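# Shelve the aisle floor cartons on the far-end shelving

## Task

Pick up every carton lying on the aisle floor and set each one on a shelf of the final shelving section at the aisle's far end (either side is fine). Each carton must rest directly on the shelf board, not stacked on another carton, must sit level and must not overhang the shelf edge. The robot itself must never tip over or be left leaning, or the task fails.

## Robot and tools

ROBOT. TidyBot++: a base 0.54 m long, 0.50 m wide and 0.38 m tall on four driven casters. It carries a single seven-joint arm ending in a right five-finger hand. The shoulder sits 0.12 m ahead of the base centre and 0.68 m above the floor. Link lengths are 0.42 m (upper arm), 0.31 m (forearm) and 0.32 m (wrist to the hand point). At the start the arm is folded, hand down, reaching up to 0.15 m beyond the base front. Cameras: base_camera and wrist_camera. The wrist camera is on the little-finger side. With joints 0, -1.2, 3.142, -2.03, 0, -0.203, -1.832 rad it looks forward, level and upright, and joint_6_rad tilts it. show_instructions displays the reference page FIVE-FINGER HAND.

FRAMES. Base frame: origin on the floor below the base centre, x ahead, y to the left, z up, in metres. hand_pose and hand_target are given in it. The odometry frame is where the base frame was when the scene began. base_odometry comes from wheel turns only, so slipping shows up as travel. Heading is in rad, left positive, from -3.142 to 3.142. base_tilt is in degrees, positive when leaning forward or right.

move. Action keys are base, joints, target, speeds and min_time_s. Non-action keys are cameras and blocking. An unknown key makes the call invalid, and an out-of-range value gets it refused. A refused call, or an uncommanded stop, cancels your later move, wait and finished_scene calls in that reply.
- base: an object holding relative offsets, measured from the base pose in the last reported state (or from the current pose if a move was still running).
  - translate_m: forward positive, -2 to 2 m.
  - strafe_m: left positive, -2 to 2 m.
  - rotate_rad: counter-clockwise positive, -6.3 to 6.3 rad.
  The base drives straight to the resulting point.
- joints: an object of absolute targets keyed by name.
  - joint_1_rad: unlimited, clockwise from above is positive.
  - joint_2_rad: ±2.249.
  - joint_3_rad: unlimited.
  - joint_4_rad: ±2.579.
  - joint_5_rad: unlimited.
  - joint_6_rad: ±2.099.
  - joint_7_rad: unlimited.
  Unlimited joints take the shorter way round, so turn them in steps under half a turn. Hand keys run -1 to 1, with +1 open: hand_little, hand_ring, hand_middle, hand_index, hand_thumb_bend (-1 fully bent) and hand_thumb_turn (-1 across the palm, +1 beside it). hand_force_limit (-1 to 1) maps to about 0 to 10 N at the fingertip, or 15 N for the thumb. hand_speed runs -0.96 to 1; full speed is reached at +0.48. At the start, hand_force_limit is 0 and hand_speed is -0.8.
- target: one list of seven numbers [x, y, z, qw, qx, qy, qz]. It is an absolute hand-point pose in the base frame, in metres plus a unit quaternion. Alongside a target, joints may contain only hand keys.
- speeds: caps for this action only. translate_m and strafe_m take 0.05 to 0.5 m/s; if you combine them, cap just one. rotate_rad takes 0.1 to 1.57 rad/s.
- min_time_s: 0.1 to 8 s, the shortest time for each arm motion.
- cameras: a list drawn from base_camera, wrist_camera, all.
- blocking: false returns within about 0.5 s while motion continues.
One action may last at most 15 s, and the base gives up after 14 s.

Other tools.
- wait: seconds 0 to 10, plus optional cameras.
- stop: brakes everything you started.
- zoom_image: camera plus region [x0, y0, x1, y1] in pixels from the top-left, at most 504 by 504.
- finished_scene: scene 1. Call it only once the cartons stay correctly placed without the robot.

RESULTS.
- move: done, or the worst status of the motions.
- base_status, joint_status and hand_status can read: moving, done, off_target (stopped short and may still be pushing), not_followed (withheld by a check), contact_stop, time_out, torque_fault, or limit_stop_at_motor_heat.
- A line "joint command not followed" means a self-collision check fired; "pose unreachable" means a target was withheld.
- hand_stopped_by holds six words for little, ring, middle, index, thumb_bend and thumb_turn: moving, target, force, stalled or fault.
- The *_load_n values are fingertip loads in N, positive when the finger is pushed open. A lost grip shows as loads near 0.
- motor_effort is a percentage of maximum torque, with the peak of the last action in brackets.
- on_its_own lists things you did not command.
- pictures names the order of the returned images.
- Warning lines: ARM HIT, MOTOR HOT, OVER-TEMPERATURE FAULT.

GRASPING. With the thumb turned fully across (thumb_turn -1), the hand wraps objects about 0.035 to 0.065 m thick. Fingertips can pinch thinner or thicker items. Each finger motor moves only when its target changes by 0.002 or more. It halts when its load reaches hand_force_limit, then stays locked. For a gentle grip, close with hand_speed at -0.94 or lower. To squeeze harder, raise hand_force_limit and send a more-closed target. Finger geometry: fingers reach about 0.07 m past the hand point along its +z, and the palm faces +y.

ARM NOTES.
- For a target, the controller chooses the joint angles itself. The hand can curve or overshoot on the way.
- It usually ends within about 4 cm and 10° of the pose. To correct it, add (desired minus hand_pose) to the last target.
- To keep a loaded hand still, resend the hand_target values rather than hand_pose.
- Under load the arm sags, because the held weight is not compensated.
- Targets low and close in front of the base can drive the arm into the base. Nothing protects the base from the arm.
- A hand pointing down can rise to about 0.93 m, and only close to the base.
- An out-of-reach pose makes the arm wander for up to 10 s and end in time_out.

AVOID.
- Tipping: the arm snagging something above about 0.6 m while the base moves, sideways swings with the arm stretched out, and reaching far out from the folded posture.
- Torque faults: sensor limits are 104.5 N m for joints 1 to 4 and 51.3 N m for joints 5 to 7. A fault freezes the arm for 10 s.
- Motor overheating from long holds or a stretched arm.
- Dropping cartons from height, releasing them while moving, ramming shelves or pressing hard on them, and overloading fingers.

Each tool is called by a JSON object that holds its "method" and its "body".

Reference images:

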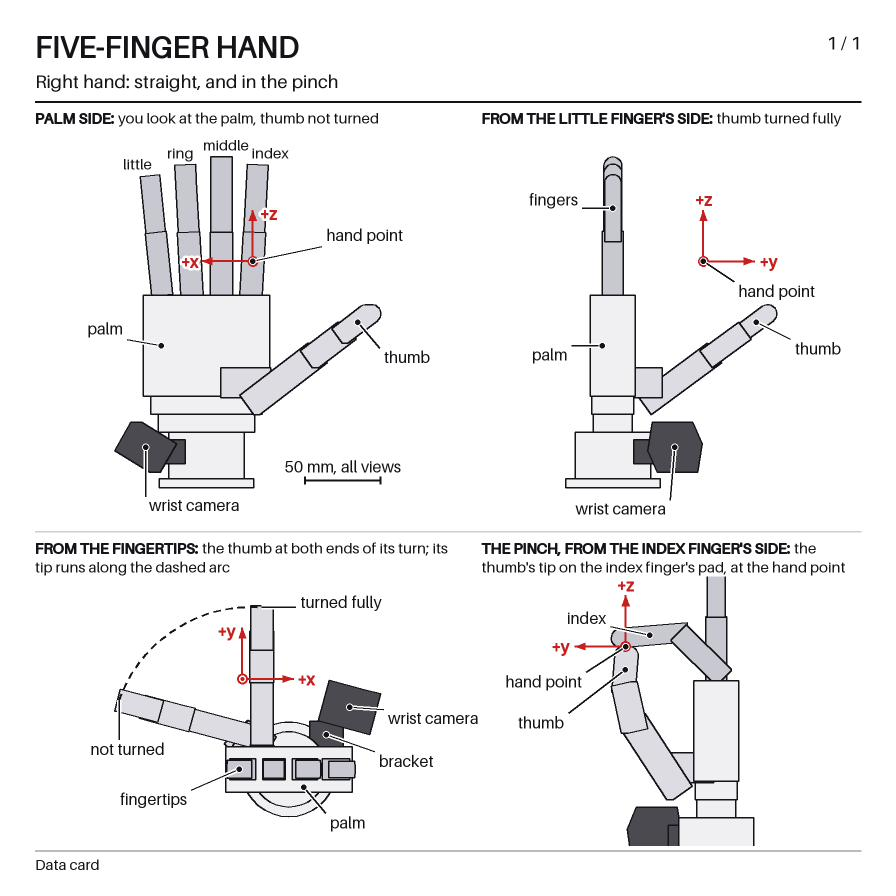

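## Session

{"method": "move", "body": {}}

Scene clock: 0.00 s.
base_odometry: x=+0.000 y=+0.000 heading=+0.000
base_tilt: forward=-0.1 right=+1.0
base_status: not commanded
joint_positions: joint_1_rad=-0.025 joint_2_rad=-0.340 joint_3_rad=+3.181 joint_4_rad=-2.508 joint_5_rad=+0.047 joint_6_rad=-0.882 joint_7_rad=+1.551 hand_little=+1.000 hand_ring=+1.000 hand_middle=+1.000 hand_index=+1.000 hand_thumb_turn=+1.000 hand_thumb_bend=+1.000 hand_force_limit=+0.000 hand_speed=-0.800
joint_status: not commanded
hand_stopped_by: target,target,target,target,target,target
little_load_n: 0.0
ring_load_n: 0.0
middle_load_n: 0.0
index_load_n: 0.0
thumb_bend_load_n: 0.0
thumb_turn_load_n: 0.0
motor_effort: joint_1_rad=+1 joint_2_rad=-1 joint_3_rad=-1 joint_4_rad=+11 joint_5_rad=+1 joint_6_rad=+1 joint_7_rad=+0
hand_pose: x=+0.2997 y=+0.0492 z=+0.5827 quat_wxyz=(+0.046, +0.003, +0.999, -0.012) (m; base frame)
hand_target: x=+0.2998 y=+0.0492 z=+0.5827 quat_wxyz=(+0.046, +0.003, +0.999, -0.012) (m; base frame)
hand_status: not commanded
pictures: base_camera, wrist_camera
Images, in order (width x height): base_camera 644x364, wrist_camera 504x504.

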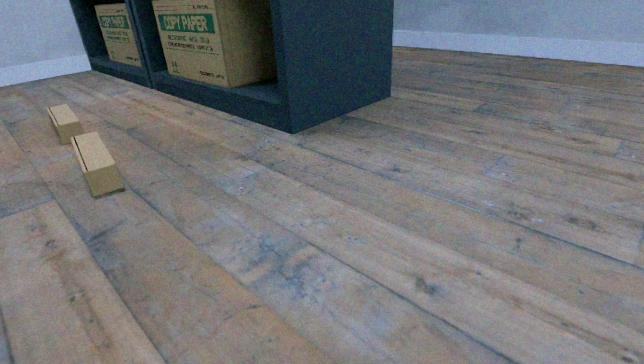

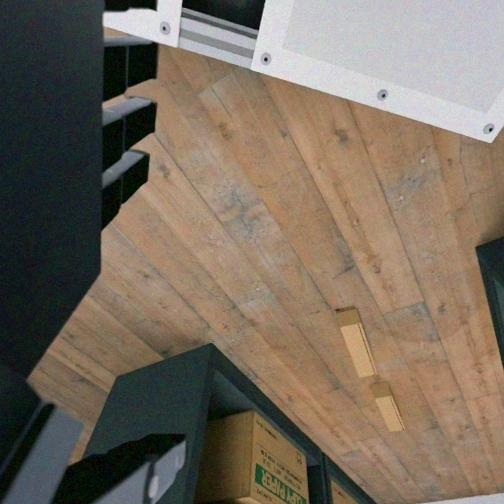

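{"method": "move", "body": {"joints": {"joint_1_rad":0,"joint_2_rad":-1.2,"joint_3_rad":3.142,"joint_4_rad":-2.03,"joint_5_rad":0,"joint_6_rad":-0.203,"joint_7_rad":-1.832}, "base": {"rotate_rad":0.5}, "cameras": ["all"]}}

Scene clock: 7.10 s.
move: done
base_odometry: x=+0.000 y=+0.000 heading=+0.500
base_tilt: forward=+0.0 right=+1.0
base_status: done
joint_positions: joint_1_rad=-0.017 joint_2_rad=-1.194 joint_3_rad=+3.160 joint_4_rad=-2.049 joint_5_rad=+0.047 joint_6_rad=-0.265 joint_7_rad=+4.410 hand_little=+1.000 hand_ring=+1.000 hand_middle=+1.000 hand_index=+1.000 hand_thumb_turn=+1.000 hand_thumb_bend=+1.000 hand_force_limit=+0.000 hand_speed=-0.800
joint_status: all done
hand_stopped_by: target,target,target,target,target,target
little_load_n: 0.0
ring_load_n: 0.0
middle_load_n: 0.0
index_load_n: 0.0
thumb_bend_load_n: 0.0
thumb_turn_load_n: 0.0
motor_effort: joint_1_rad=+1(2) joint_2_rad=+15(17) joint_3_rad=+0(2) joint_4_rad=+13(16) joint_5_rad=+1(1) joint_6_rad=+7(9) joint_7_rad=+0(2)
hand_pose: x=+0.2746 y=-0.0591 z=+1.1417 quat_wxyz=(+0.114, -0.526, +0.077, -0.839) (m; base frame)
hand_target: x=+0.2586 y=-0.0490 z=+1.1725 quat_wxyz=(+0.113, -0.490, +0.065, -0.862) (m; base frame)
hand_status: not commanded
pictures: base_camera, wrist_camera
Images, in order (width x height): base_camera 644x364, wrist_camera 504x504.

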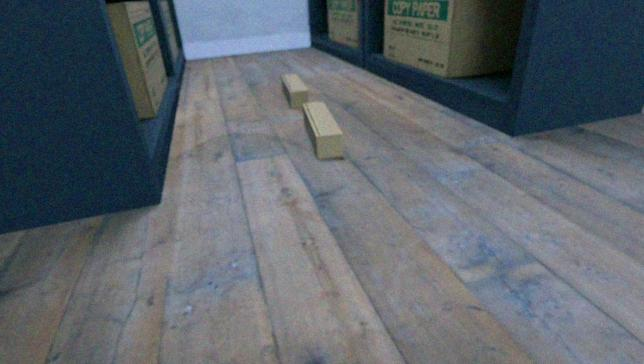

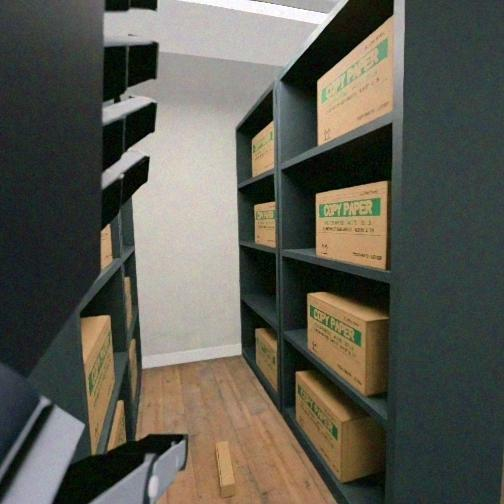

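{"method": "zoom_image", "body": {"camera": "base_camera", "region": [140, 0, 540, 230]}}

{"method": "zoom_image", "body": {"camera": "wrist_camera", "region": [100, 60, 420, 504]}}

Scaled by 1.260.

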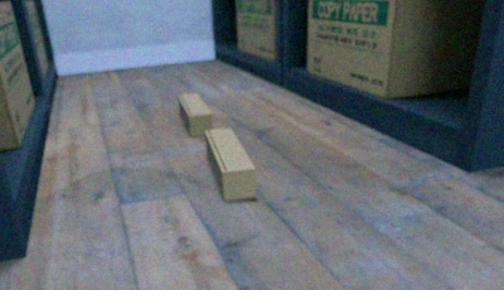

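Scaled by 1.135 from the camera's 504x504 image, which has a finer 720x720 frame.

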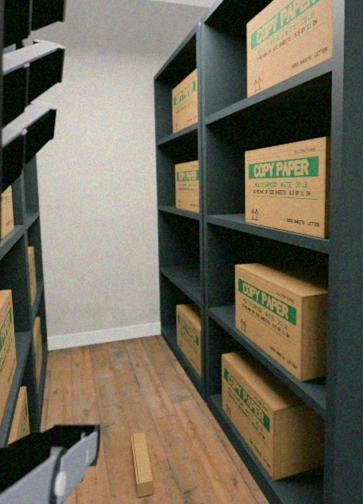

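{"method": "move", "body": {"base": {"rotate_rad":0.27}, "joints": {"joint_6_rad":0.1}, "cameras": ["all"]}}

{"method": "move", "body": {"base": {"strafe_m":-0.4}, "cameras": ["all"]}}

Scene clock: 66.63 s.
move: done
base_odometry: x=+0.000 y=+0.000 heading=+0.769
base_tilt: forward=+0.0 right=+1.0
base_status: done
joint_positions: joint_1_rad=-0.013 joint_2_rad=-1.195 joint_3_rad=+3.158 joint_4_rad=-2.039 joint_5_rad=+0.047 joint_6_rad=+0.047 joint_7_rad=+4.413 hand_little=+1.000 hand_ring=+1.000 hand_middle=+1.000 hand_index=+1.000 hand_thumb_turn=+1.000 hand_thumb_bend=+1.000 hand_force_limit=+0.000 hand_speed=-0.800
joint_status: all done
hand_stopped_by: target,target,target,target,target,target
little_load_n: 0.0
ring_load_n: 0.0
middle_load_n: 0.0
index_load_n: 0.0
thumb_bend_load_n: 0.0
thumb_turn_load_n: 0.0
motor_effort: joint_1_rad=+1(2) joint_2_rad=+16(17) joint_3_rad=-1(1) joint_4_rad=+12(15) joint_5_rad=+1(1) joint_6_rad=+5(8) joint_7_rad=+0(2)
hand_pose: x=+0.2246 y=-0.0564 z=+1.2378 quat_wxyz=(+0.123, -0.384, +0.054, -0.914) (m; base frame)
hand_target: x=+0.2074 y=-0.0491 z=+1.2562 quat_wxyz=(+0.122, -0.354, +0.047, -0.926) (m; base frame)
hand_status: not commanded
pictures: base_camera, wrist_camera
Images, in order (width x height): base_camera 644x364, wrist_camera 504x504.

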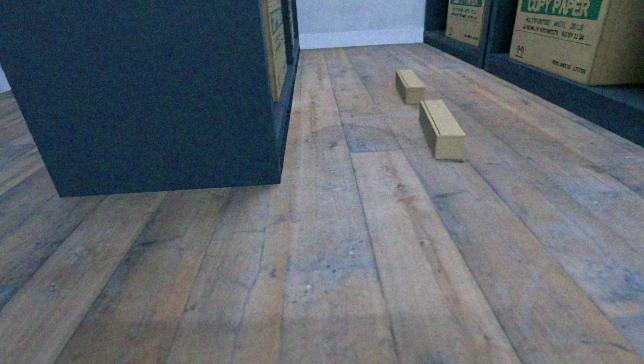

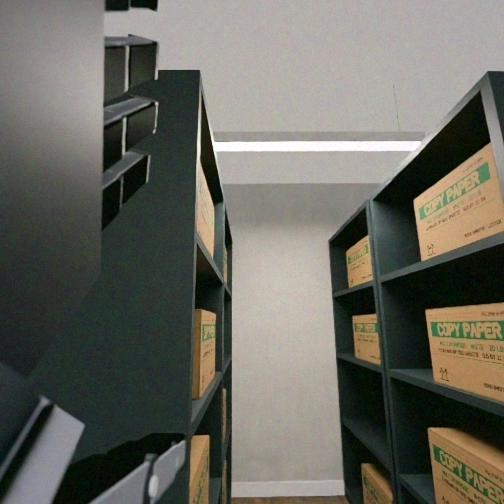

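Scene clock: 68.53 s.
move: done
base_odometry: x=+0.278 y=-0.288 heading=+0.770
base_tilt: forward=+0.0 right=+1.0
base_status: done
joint_positions: joint_1_rad=-0.008 joint_2_rad=-1.195 joint_3_rad=+3.151 joint_4_rad=-2.039 joint_5_rad=+0.047 joint_6_rad=+0.047 joint_7_rad=+4.413 hand_little=+1.000 hand_ring=+1.000 hand_middle=+1.000 hand_index=+1.000 hand_thumb_turn=+1.000 hand_thumb_bend=+1.000 hand_force_limit=+0.000 hand_speed=-0.800
joint_status: not commanded
hand_stopped_by: target,target,target,target,target,target
little_load_n: 0.0
ring_load_n: 0.0
middle_load_n: 0.0
index_load_n: 0.0
thumb_bend_load_n: 0.0
thumb_turn_load_n: 0.0
motor_effort: joint_1_rad=+1(3) joint_2_rad=+16(17) joint_3_rad=-1(3) joint_4_rad=+12(13) joint_5_rad=+0(1) joint_6_rad=+6(7) joint_7_rad=-1(1)
hand_pose: x=+0.2244 y=-0.0527 z=+1.2381 quat_wxyz=(+0.120, -0.384, +0.051, -0.914) (m; base frame)
hand_target: x=+0.2074 y=-0.0491 z=+1.2562 quat_wxyz=(+0.122, -0.354, +0.047, -0.926) (m; base frame)
hand_status: not commanded
pictures: base_camera, wrist_camera
Images, in order (width x height): base_camera 644x364, wrist_camera 504x504.

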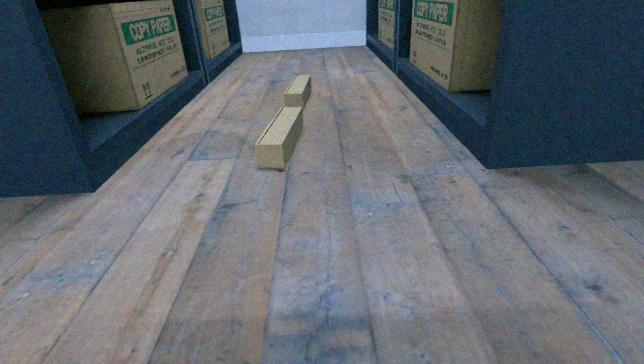

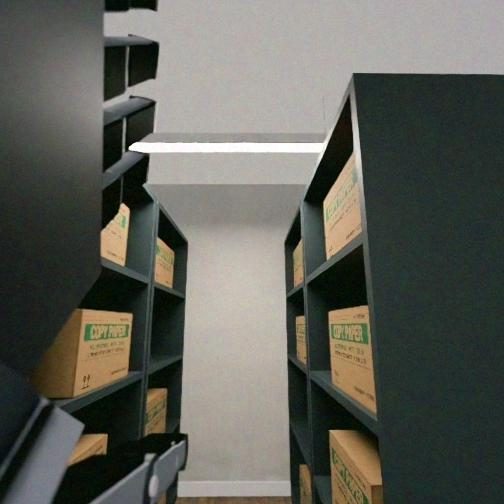

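{"method": "zoom_image", "body": {"camera": "base_camera", "region": [220, 40, 400, 190]}}

{"method": "zoom_image", "body": {"camera": "wrist_camera", "region": [100, 170, 420, 504]}}

Scaled by 2.800.

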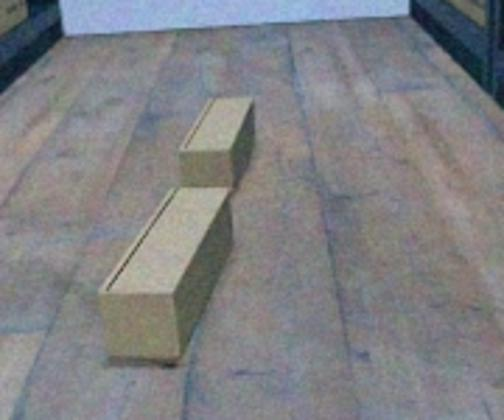

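Scaled by 1.509 from the camera's 504x504 image, which has a finer 720x720 frame.

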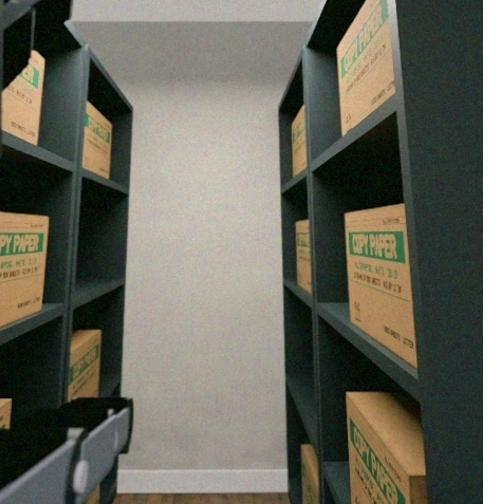

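{"method": "move", "body": {"base": {"translate_m":0.6,"rotate_rad":0.023}, "joints": {"joint_1_rad":0,"joint_2_rad":-0.34,"joint_3_rad":3.142,"joint_4_rad":-2.3,"joint_5_rad":0,"joint_6_rad":-0.5,"joint_7_rad":1.57,"hand_thumb_turn":-1,"hand_little":0.75,"hand_ring":0.75,"hand_middle":0.75,"hand_index":0.75,"hand_speed":0.2}, "cameras": ["all"]}}

Scene clock: 171.93 s.
move: done
base_odometry: x=+0.709 y=+0.130 heading=+0.792
base_tilt: forward=-0.1 right=+1.0
base_status: done
joint_positions: joint_1_rad=-0.008 joint_2_rad=-0.347 joint_3_rad=+3.151 joint_4_rad=-2.285 joint_5_rad=+0.047 joint_6_rad=-0.451 joint_7_rad=+1.611 hand_little=+0.750 hand_ring=+0.750 hand_middle=+0.750 hand_index=+0.750 hand_thumb_turn=-1.000 hand_thumb_bend=+1.000 hand_force_limit=+0.000 hand_speed=+0.200
joint_status: all done
hand_stopped_by: target,target,target,target,target,target
little_load_n: 0.0
ring_load_n: 0.0
middle_load_n: 0.0
index_load_n: 0.0
thumb_bend_load_n: 0.0
thumb_turn_load_n: 0.0
motor_effort: joint_1_rad=+1(2) joint_2_rad=-5(20) joint_3_rad=+0(2) joint_4_rad=+14(17) joint_5_rad=+0(1) joint_6_rad=+5(8) joint_7_rad=+1(2)
hand_pose: x=+0.5093 y=+0.0569 z=+0.7464 quat_wxyz=(+0.367, -0.034, +0.929, -0.023) (m; base frame)
hand_target: x=+0.4965 y=+0.0614 z=+0.7285 quat_wxyz=(+0.334, +0.001, +0.942, +0.000) (m; base frame)
hand_status: not commanded
pictures: base_camera, wrist_camera
Images, in order (width x height): base_camera 644x364, wrist_camera 504x504.

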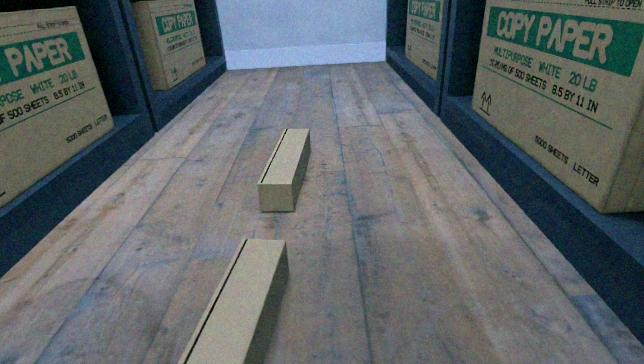

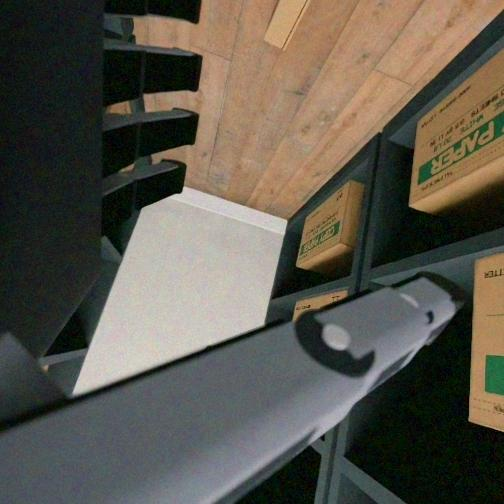

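{"method": "move", "body": {"base": {"translate_m":-0.09}, "target": [0.6,0.09,0.35,-0.02295,0.0554,0.9222,-0.382], "min_time_s": 3, "cameras": ["all"]}}

Scene clock: 197.13 s.
move: done
base_odometry: x=+0.646 y=+0.066 heading=+0.793
base_tilt: forward=+0.0 right=+1.0
base_status: done
joint_positions: joint_1_rad=-0.723 joint_2_rad=+1.089 joint_3_rad=+3.487 joint_4_rad=-1.494 joint_5_rad=+0.281 joint_6_rad=-1.045 joint_7_rad=+0.779 hand_little=+0.750 hand_ring=+0.750 hand_middle=+0.750 hand_index=+0.750 hand_thumb_turn=-1.000 hand_thumb_bend=+1.000 hand_force_limit=+0.000 hand_speed=+0.200
joint_status: not commanded
hand_stopped_by: target,target,target,target,target,target
little_load_n: 0.0
ring_load_n: 0.0
middle_load_n: 0.0
index_load_n: 0.0
thumb_bend_load_n: 0.0
thumb_turn_load_n: 0.0
motor_effort: joint_1_rad=+1(2) joint_2_rad=-32(34) joint_3_rad=+3(6) joint_4_rad=+5(15) joint_5_rad=+3(3) joint_6_rad=-3(5) joint_7_rad=+1(1)
hand_pose: x=+0.5932 y=+0.1106 z=+0.3367 quat_wxyz=(-0.032, +0.049, +0.938, -0.342) (m; base frame)
hand_target: x=+0.6000 y=+0.0900 z=+0.3500 quat_wxyz=(-0.023, +0.055, +0.922, -0.382) (m; base frame)
hand_status: done (0.025 m and 5.1 deg from the pose sent, 0.408 m and 62.3 deg at the start)
pictures: base_camera, wrist_camera
Images, in order (width x height): base_camera 644x364, wrist_camera 504x504.

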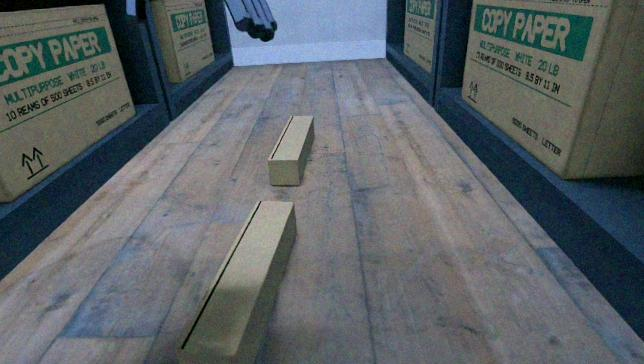

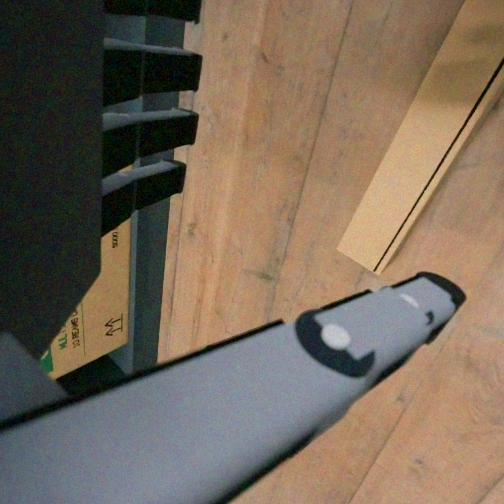

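{"method": "zoom_image", "body": {"camera": "base_camera", "region": [160, 0, 360, 113]}}

{"method": "zoom_image", "body": {"camera": "wrist_camera", "region": [0, 0, 504, 504]}}

Scaled by 2.520.

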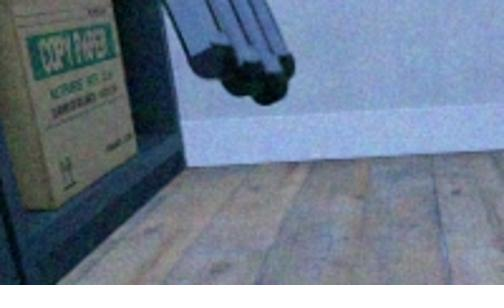

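Scaled by 1.000.

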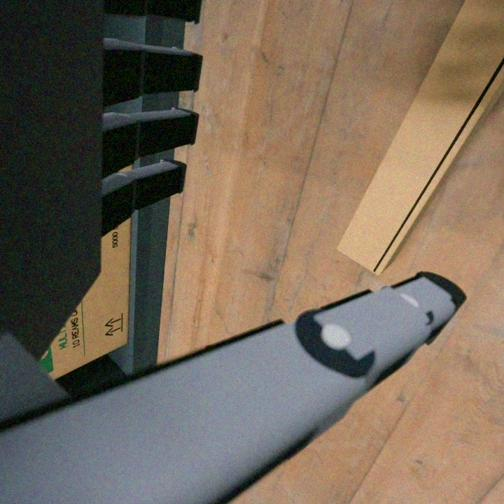

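{"method": "move", "body": {"target": [0.617,0.069,0.163,-0.0295,0.0634,0.9041,-0.4216], "min_time_s": 2, "cameras": ["all"]}}

Scene clock: 216.07 s.
move: done
base_odometry: x=+0.646 y=+0.066 heading=+0.793
base_tilt: forward=-0.1 right=+1.0
base_status: not commanded
joint_positions: joint_1_rad=-0.721 joint_2_rad=+1.559 joint_3_rad=+3.516 joint_4_rad=-1.131 joint_5_rad=+0.282 joint_6_rad=-1.049 joint_7_rad=+0.707 hand_little=+0.750 hand_ring=+0.750 hand_middle=+0.750 hand_index=+0.750 hand_thumb_turn=-1.000 hand_thumb_bend=+1.000 hand_force_limit=+0.000 hand_speed=+0.200
joint_status: not commanded
hand_stopped_by: target,target,target,target,target,target
little_load_n: 0.0
ring_load_n: 0.0
middle_load_n: 0.0
index_load_n: 0.0
thumb_bend_load_n: 0.0
thumb_turn_load_n: 0.0
motor_effort: joint_1_rad=+0(1) joint_2_rad=-34(36) joint_3_rad=+5(6) joint_4_rad=+3(5) joint_5_rad=+4(4) joint_6_rad=-4(6) joint_7_rad=+0(1)
hand_pose: x=+0.6198 y=+0.0899 z=+0.1584 quat_wxyz=(-0.023, +0.021, +0.913, -0.407) (m; base frame)
hand_target: x=+0.6170 y=+0.0690 z=+0.1630 quat_wxyz=(-0.029, +0.063, +0.904, -0.422) (m; base frame)
hand_status: done (0.022 m and 5.3 deg from the pose sent, 0.180 m and 10.1 deg at the start)
pictures: base_camera, wrist_camera
Images, in order (width x height): base_camera 644x364, wrist_camera 504x504.

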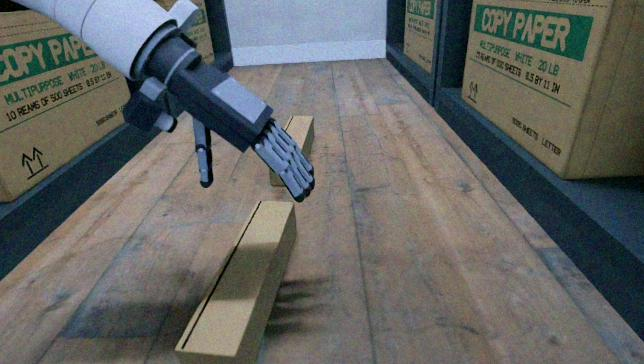

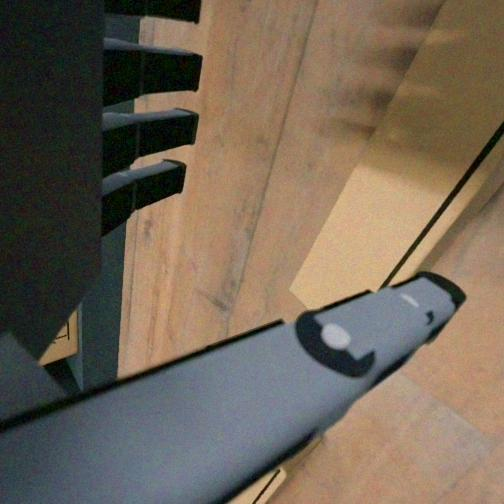

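{"method": "zoom_image", "body": {"camera": "base_camera", "region": [120, 80, 380, 364]}}

Scaled by 1.775.

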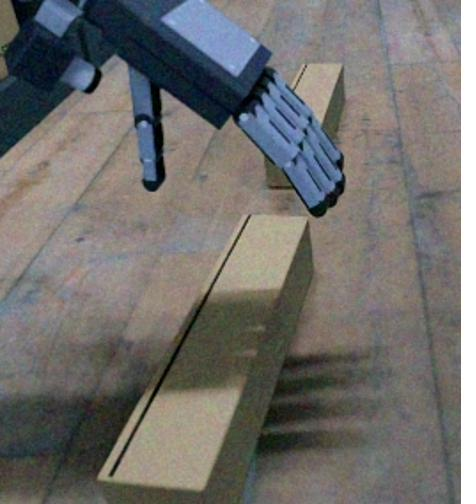

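{"method": "move", "body": {"target": [0.609,0.074,0.105,-0.0464,0.0995,0.9008,-0.42], "min_time_s": 2, "cameras": ["all"]}}

{"method": "zoom_image", "body": {"camera": "base_camera", "region": [120, 80, 380, 364]}}

Scene clock: 227.03 s.
move: done
base_odometry: x=+0.646 y=+0.066 heading=+0.793
base_tilt: forward=+0.0 right=+1.0
base_status: not commanded
joint_positions: joint_1_rad=-0.683 joint_2_rad=+1.698 joint_3_rad=+3.516 joint_4_rad=-0.926 joint_5_rad=+0.258 joint_6_rad=-1.137 joint_7_rad=+0.655 hand_little=+0.750 hand_ring=+0.750 hand_middle=+0.750 hand_index=+0.750 hand_thumb_turn=-1.000 hand_thumb_bend=+1.000 hand_force_limit=+0.000 hand_speed=+0.200
joint_status: not commanded
hand_stopped_by: target,target,target,target,target,target
little_load_n: 0.0
ring_load_n: 0.0
middle_load_n: 0.0
index_load_n: 0.5
thumb_bend_load_n: 0.0
thumb_turn_load_n: 0.0
motor_effort: joint_1_rad=+1(1) joint_2_rad=-35(36) joint_3_rad=+4(6) joint_4_rad=+3(4) joint_5_rad=+4(4) joint_6_rad=-5(5) joint_7_rad=+1(1)
hand_pose: x=+0.6320 y=+0.0855 z=+0.1114 quat_wxyz=(-0.020, +0.054, +0.908, -0.414) (m; base frame)
hand_target: x=+0.6090 y=+0.0740 z=+0.1050 quat_wxyz=(-0.046, +0.100, +0.901, -0.420) (m; base frame)
hand_status: done (0.026 m and 6.2 deg from the pose sent, 0.057 m and 9.7 deg at the start)
pictures: base_camera, wrist_camera
Images, in order (width x height): base_camera 644x364, wrist_camera 504x504.

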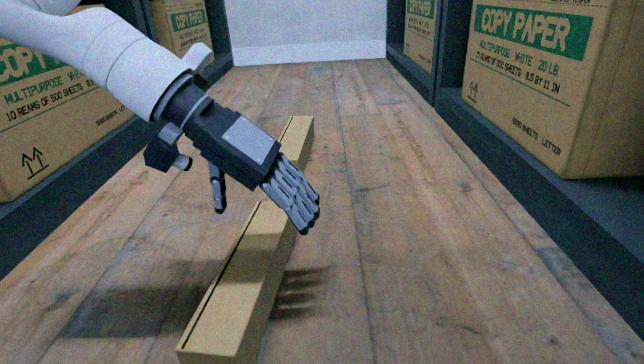

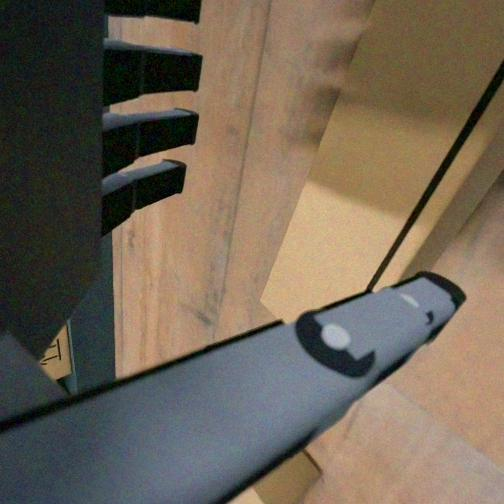

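Scaled by 1.775.

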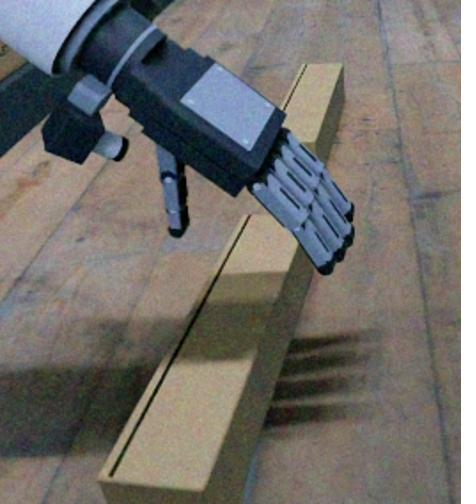

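{"method": "move", "body": {"target": [0.589,0.086,0.081,-0.0464,0.0995,0.9008,-0.42], "min_time_s": 1.5, "cameras": ["all"]}}

{"method": "zoom_image", "body": {"camera": "base_camera", "region": [120, 80, 380, 364]}}

Scene clock: 232.60 s.
move: done
base_odometry: x=+0.646 y=+0.066 heading=+0.793
base_tilt: forward=+0.0 right=+1.0
base_status: not commanded
joint_positions: joint_1_rad=-0.683 joint_2_rad=+1.741 joint_3_rad=+3.516 joint_4_rad=-0.911 joint_5_rad=+0.240 joint_6_rad=-1.137 joint_7_rad=+0.617 hand_little=+0.750 hand_ring=+0.750 hand_middle=+0.750 hand_index=+0.750 hand_thumb_turn=-1.000 hand_thumb_bend=+1.000 hand_force_limit=+0.000 hand_speed=+0.200
joint_status: not commanded
hand_stopped_by: target,target,target,target,target,target
little_load_n: 0.5
ring_load_n: 0.0
middle_load_n: 0.0
index_load_n: 0.0
thumb_bend_load_n: 0.0
thumb_turn_load_n: 0.0
motor_effort: joint_1_rad=+0(1) joint_2_rad=-34(35) joint_3_rad=+5(5) joint_4_rad=+3(4) joint_5_rad=+4(4) joint_6_rad=-4(5) joint_7_rad=+0(1)
hand_pose: x=+0.6172 y=+0.0770 z=+0.0910 quat_wxyz=(-0.025, +0.070, +0.905, -0.419) (m; base frame)
hand_target: x=+0.5890 y=+0.0860 z=+0.0810 quat_wxyz=(-0.046, +0.100, +0.901, -0.420) (m; base frame)
hand_status: done (0.031 m and 4.2 deg from the pose sent, 0.053 m and 6.2 deg at the start)
pictures: base_camera, wrist_camera
Images, in order (width x height): base_camera 644x364, wrist_camera 504x504.

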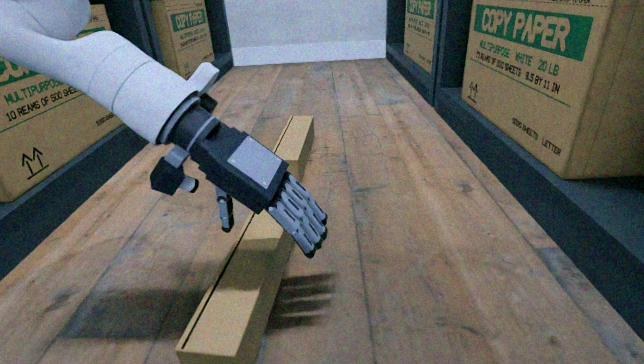

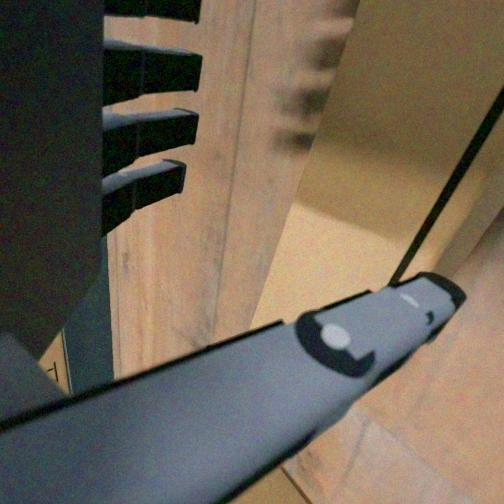

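Scaled by 1.775.

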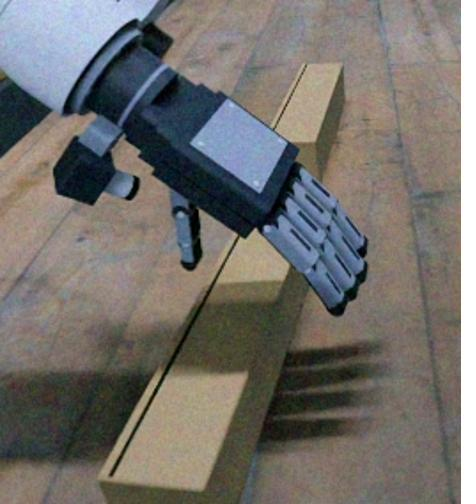

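{"method": "move", "body": {"target": [0.586,0.101,0.06,-0.0464,0.0995,0.9008,-0.42], "min_time_s": 1.5, "cameras": ["all"]}}

{"method": "zoom_image", "body": {"camera": "base_camera", "region": [120, 80, 380, 364]}}

Scene clock: 240.00 s.
move: done
base_odometry: x=+0.646 y=+0.066 heading=+0.793
base_tilt: forward=+0.0 right=+1.0
base_status: not commanded
joint_positions: joint_1_rad=-0.687 joint_2_rad=+1.804 joint_3_rad=+3.508 joint_4_rad=-0.801 joint_5_rad=+0.233 joint_6_rad=-1.185 joint_7_rad=+0.600 hand_little=+0.750 hand_ring=+0.750 hand_middle=+0.750 hand_index=+0.750 hand_thumb_turn=-1.000 hand_thumb_bend=+1.000 hand_force_limit=+0.000 hand_speed=+0.200
joint_status: not commanded
hand_stopped_by: target,target,target,target,target,target
little_load_n: 0.0
ring_load_n: 0.0
middle_load_n: 0.0
index_load_n: 0.0
thumb_bend_load_n: 0.0
thumb_turn_load_n: 0.5
motor_effort: joint_1_rad=+0(2) joint_2_rad=-34(35) joint_3_rad=+5(6) joint_4_rad=+3(4) joint_5_rad=+4(4) joint_6_rad=-4(6) joint_7_rad=+0(1)
hand_pose: x=+0.6189 y=+0.0929 z=+0.0694 quat_wxyz=(-0.020, +0.071, +0.906, -0.417) (m; base frame)
hand_target: x=+0.5860 y=+0.1010 z=+0.0600 quat_wxyz=(-0.046, +0.100, +0.901, -0.420) (m; base frame)
hand_status: done (0.035 m and 4.5 deg from the pose sent, 0.050 m and 4.2 deg at the start)
pictures: base_camera, wrist_camera
Images, in order (width x height): base_camera 644x364, wrist_camera 504x504.

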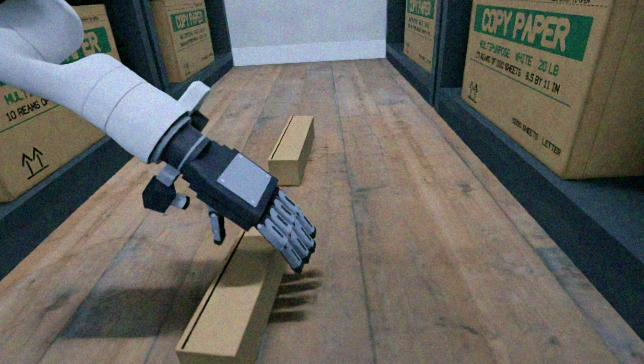

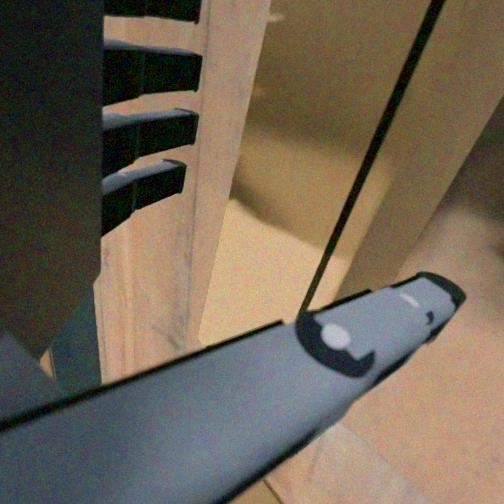

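Scaled by 1.775.

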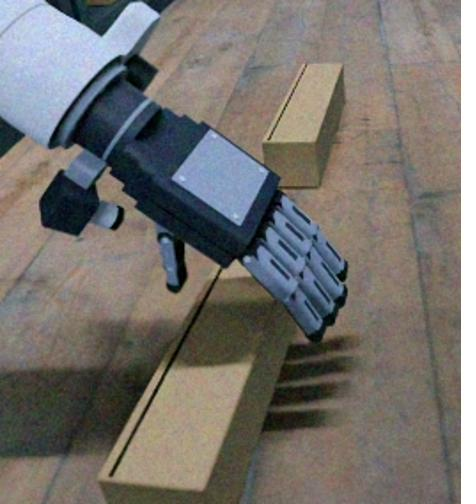

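{"method": "move", "body": {"target": [0.582,0.099,0.03,-0.0464,0.0995,0.9008,-0.42], "min_time_s": 1.5, "cameras": ["all"]}}

{"method": "zoom_image", "body": {"camera": "base_camera", "region": [120, 80, 380, 364]}}

Scene clock: 245.70 s.
move: done
base_odometry: x=+0.646 y=+0.066 heading=+0.793
base_tilt: forward=-0.1 right=+1.0
base_status: not commanded
joint_positions: joint_1_rad=-0.687 joint_2_rad=+1.884 joint_3_rad=+3.504 joint_4_rad=-0.699 joint_5_rad=+0.232 joint_6_rad=-1.211 joint_7_rad=+0.588 hand_little=+0.750 hand_ring=+0.750 hand_middle=+0.750 hand_index=+0.750 hand_thumb_turn=-1.000 hand_thumb_bend=+1.000 hand_force_limit=+0.000 hand_speed=+0.200
joint_status: not commanded
hand_stopped_by: target,target,target,target,target,target
little_load_n: 0.0
ring_load_n: 0.0
middle_load_n: 0.0
index_load_n: 0.0
thumb_bend_load_n: 0.0
thumb_turn_load_n: 0.0
motor_effort: joint_1_rad=+1(1) joint_2_rad=-34(34) joint_3_rad=+4(5) joint_4_rad=+4(4) joint_5_rad=+4(4) joint_6_rad=-5(6) joint_7_rad=+0(1)
hand_pose: x=+0.6137 y=+0.0981 z=+0.0385 quat_wxyz=(-0.017, +0.064, +0.907, -0.417) (m; base frame)
hand_target: x=+0.5820 y=+0.0990 z=+0.0300 quat_wxyz=(-0.046, +0.100, +0.901, -0.420) (m; base frame)
hand_status: done (0.033 m and 5.3 deg from the pose sent, 0.054 m and 4.5 deg at the start)
pictures: base_camera, wrist_camera
Images, in order (width x height): base_camera 644x364, wrist_camera 504x504.

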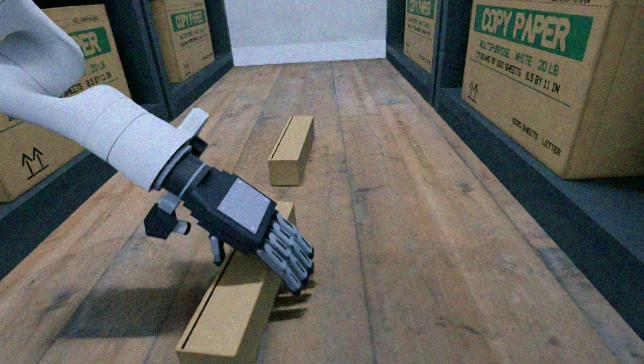

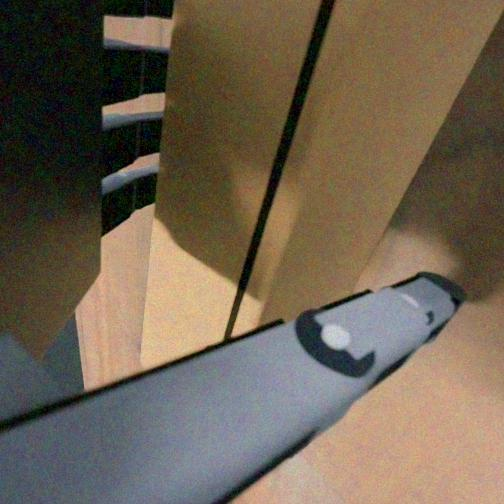

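Scaled by 1.775.

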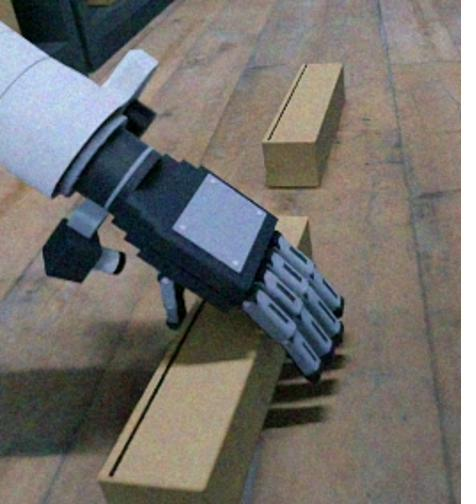

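{"method": "move", "body": {"joints": {"hand_little":0.1,"hand_ring":0.0,"hand_middle":0.0,"hand_index":0.0,"hand_thumb_bend":0.2,"hand_force_limit":-0.4,"hand_speed":-0.92}, "cameras": ["all"]}}

{"method": "zoom_image", "body": {"camera": "base_camera", "region": [120, 80, 380, 364]}}

Scene clock: 254.97 s.
move: off_target
base_odometry: x=+0.646 y=+0.066 heading=+0.793
base_tilt: forward=+0.0 right=+1.0
base_status: not commanded
joint_positions: joint_1_rad=-0.687 joint_2_rad=+1.884 joint_3_rad=+3.504 joint_4_rad=-0.698 joint_5_rad=+0.232 joint_6_rad=-1.212 joint_7_rad=+0.587 hand_little=+0.176 hand_ring=+0.213 hand_middle=+0.228 hand_index=+0.213 hand_thumb_turn=-1.000 hand_thumb_bend=+0.731 hand_force_limit=-0.400 hand_speed=-0.920
joint_status: hand_little off_target (ended at +0.176, target +0.100); hand_ring off_target (ended at +0.213, target +0.000); hand_middle off_target (ended at +0.228, target +0.000); hand_index off_target (ended at +0.213, target +0.000); hand_thumb_bend off_target (ended at +0.731, target +0.200); the others done
hand_stopped_by: force,force,force,force,force,target
little_load_n: 4.0
ring_load_n: 0.5
middle_load_n: 0.0
index_load_n: 2.5
thumb_bend_load_n: 7.0
thumb_turn_load_n: 3.5
motor_effort: joint_1_rad=+1(2) joint_2_rad=-33(34) joint_3_rad=+3(5) joint_4_rad=+4(4) joint_5_rad=+4(4) joint_6_rad=-5(6) joint_7_rad=+0(1)
hand_pose: x=+0.6136 y=+0.0979 z=+0.0387 quat_wxyz=(-0.017, +0.065, +0.906, -0.417) (m; base frame)
hand_target: x=+0.5820 y=+0.0990 z=+0.0300 quat_wxyz=(-0.046, +0.100, +0.901, -0.420) (m; base frame)
hand_status: not commanded
pictures: base_camera, wrist_camera
Images, in order (width x height): base_camera 644x364, wrist_camera 504x504.

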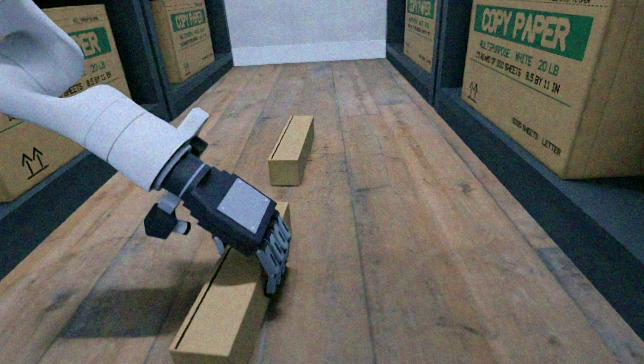

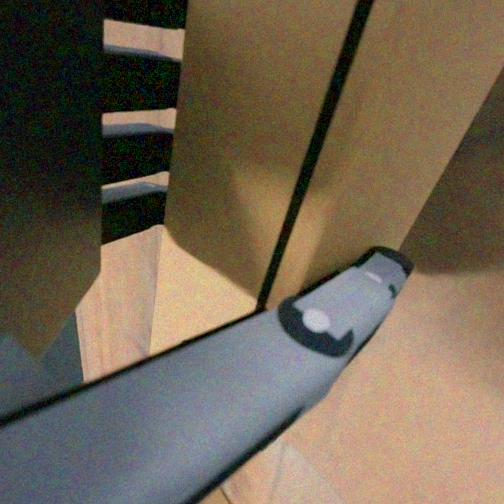

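Scaled by 1.775.

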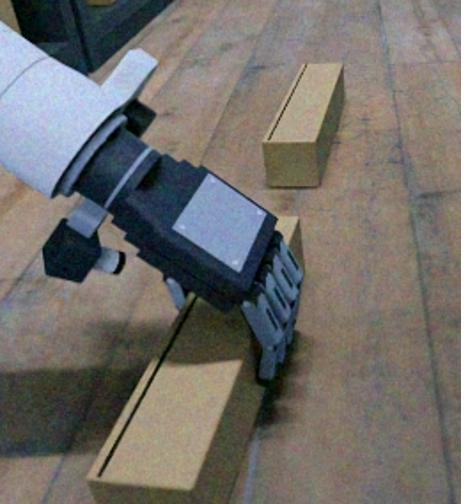

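{"method": "move", "body": {"joints": {"hand_ring":-0.1,"hand_middle":-0.1,"hand_index":-0.1,"hand_force_limit":-0.1,"hand_speed":-0.94}}}

Scene clock: 257.87 s.
move: off_target
base_odometry: x=+0.646 y=+0.066 heading=+0.793
base_tilt: forward=+0.0 right=+1.1
base_status: not commanded
joint_positions: joint_1_rad=-0.687 joint_2_rad=+1.884 joint_3_rad=+3.504 joint_4_rad=-0.698 joint_5_rad=+0.232 joint_6_rad=-1.213 joint_7_rad=+0.587 hand_little=+0.175 hand_ring=+0.192 hand_middle=+0.208 hand_index=+0.203 hand_thumb_turn=-1.000 hand_thumb_bend=+0.733 hand_force_limit=-0.100 hand_speed=-0.940
joint_status: hand_ring off_target (ended at +0.192, target -0.100); hand_middle off_target (ended at +0.208, target -0.100); hand_index off_target (ended at +0.203, target -0.100); the others done
hand_stopped_by: force,force,force,force,force,target
little_load_n: 0.0
ring_load_n: 5.0
middle_load_n: 6.0
index_load_n: 2.0
thumb_bend_load_n: 11.0
thumb_turn_load_n: 3.5
motor_effort: joint_1_rad=+1(2) joint_2_rad=-34(34) joint_3_rad=+4(4) joint_4_rad=+4(4) joint_5_rad=+3(4) joint_6_rad=-4(5) joint_7_rad=+1(1)
hand_pose: x=+0.6134 y=+0.0978 z=+0.0388 quat_wxyz=(-0.018, +0.065, +0.906, -0.417) (m; base frame)
hand_target: x=+0.5820 y=+0.0990 z=+0.0300 quat_wxyz=(-0.046, +0.100, +0.901, -0.420) (m; base frame)
hand_status: not commanded
pictures: none

{"method": "move", "body": {"target": [0.582,0.099,0.13,-0.0464,0.0995,0.9008,-0.42], "min_time_s": 2.5, "cameras": ["all"]}}

Scene clock: 266.27 s.
move: done
base_odometry: x=+0.646 y=+0.066 heading=+0.793
base_tilt: forward=+0.0 right=+1.0
base_status: not commanded
joint_positions: joint_1_rad=-0.723 joint_2_rad=+1.679 joint_3_rad=+3.504 joint_4_rad=-1.020 joint_5_rad=+0.231 joint_6_rad=-1.212 joint_7_rad=+0.587 hand_little=+0.175 hand_ring=+0.192 hand_middle=+0.208 hand_index=+0.203 hand_thumb_turn=-1.000 hand_thumb_bend=+0.733 hand_force_limit=-0.100 hand_speed=-0.940
joint_status: not commanded
hand_stopped_by: force,force,force,force,force,target
little_load_n: 0.0
ring_load_n: 4.5
middle_load_n: 5.5
index_load_n: 2.0
thumb_bend_load_n: 11.0
thumb_turn_load_n: 3.5
motor_effort: joint_1_rad=+0(1) joint_2_rad=-34(34) joint_3_rad=+5(6) joint_4_rad=+2(4) joint_5_rad=+4(4) joint_6_rad=-5(6) joint_7_rad=+0(1)
hand_pose: x=+0.5754 y=+0.0686 z=+0.1279 quat_wxyz=(-0.057, +0.088, +0.885, -0.454) (m; base frame)
hand_target: x=+0.5820 y=+0.0990 z=+0.1300 quat_wxyz=(-0.046, +0.100, +0.901, -0.420) (m; base frame)
hand_status: done (0.031 m and 4.6 deg from the pose sent, 0.096 m and 5.2 deg at the start)
pictures: base_camera, wrist_camera
Images, in order (width x height): base_camera 644x364, wrist_camera 504x504.

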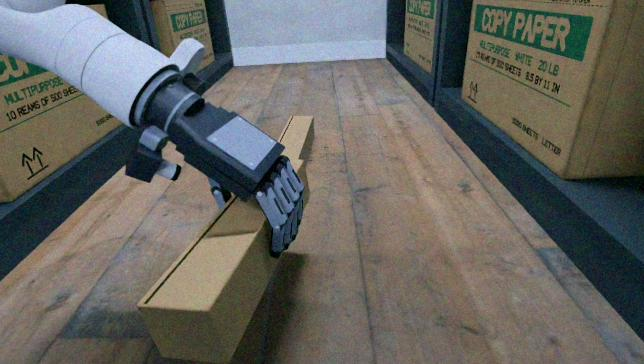

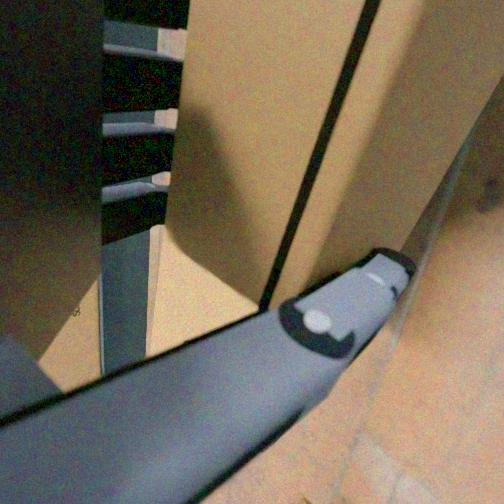

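{"method": "move", "body": {"base": {"strafe_m":-0.06}, "target": [0.58,0.01,0.13,-0.0253,0.0543,0.9047,-0.4218], "min_time_s": 2.5, "cameras": ["all"]}}

{"method": "zoom_image", "body": {"camera": "base_camera", "region": [144, 0, 644, 364]}}

Scene clock: 323.53 s.
move: done
base_odometry: x=+0.689 y=+0.023 heading=+0.793
base_tilt: forward=+0.0 right=+1.0
base_status: done
joint_positions: joint_1_rad=-0.727 joint_2_rad=+1.650 joint_3_rad=+3.578 joint_4_rad=-1.304 joint_5_rad=+0.231 joint_6_rad=-0.895 joint_7_rad=+0.626 hand_little=+0.175 hand_ring=+0.192 hand_middle=+0.208 hand_index=+0.203 hand_thumb_turn=-1.000 hand_thumb_bend=+0.733 hand_force_limit=-0.100 hand_speed=-0.940
joint_status: not commanded
hand_stopped_by: force,force,force,force,force,target
little_load_n: 0.0
ring_load_n: 4.5
middle_load_n: 5.5
index_load_n: 2.5
thumb_bend_load_n: 11.5
thumb_turn_load_n: 3.5
motor_effort: joint_1_rad=+1(4) joint_2_rad=-31(35) joint_3_rad=+6(7) joint_4_rad=-1(3) joint_5_rad=+3(4) joint_6_rad=-5(6) joint_7_rad=+0(1)
hand_pose: x=+0.5559 y=+0.0023 z=+0.1189 quat_wxyz=(-0.042, +0.060, +0.894, -0.442) (m; base frame)
hand_target: x=+0.5800 y=+0.0100 z=+0.1300 quat_wxyz=(-0.025, +0.054, +0.905, -0.422) (m; base frame)
hand_status: done (0.028 m and 3.3 deg from the pose sent, 0.059 m and 6.8 deg at the start)
pictures: base_camera, wrist_camera
Images, in order (width x height): base_camera 644x364, wrist_camera 504x504.

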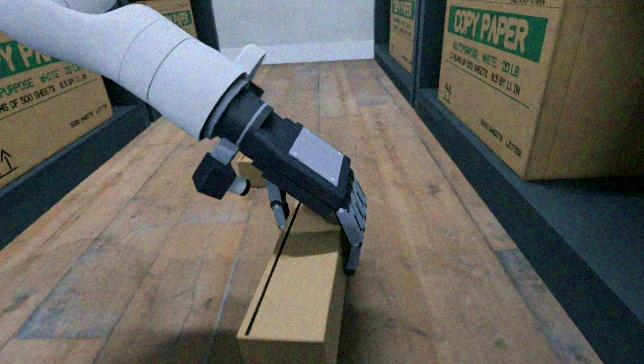

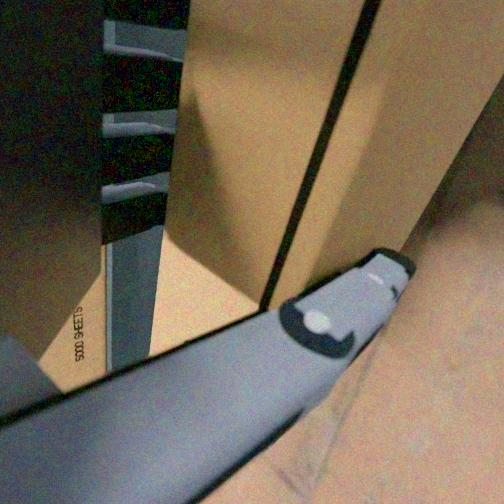

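Scaled by 1.008.

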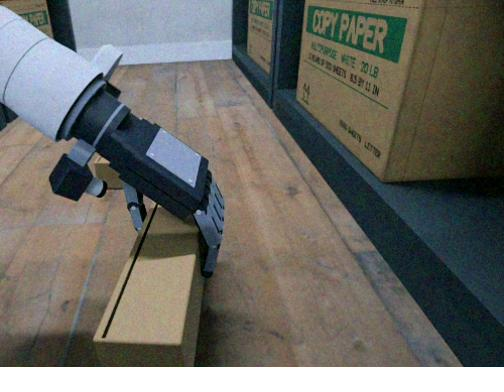

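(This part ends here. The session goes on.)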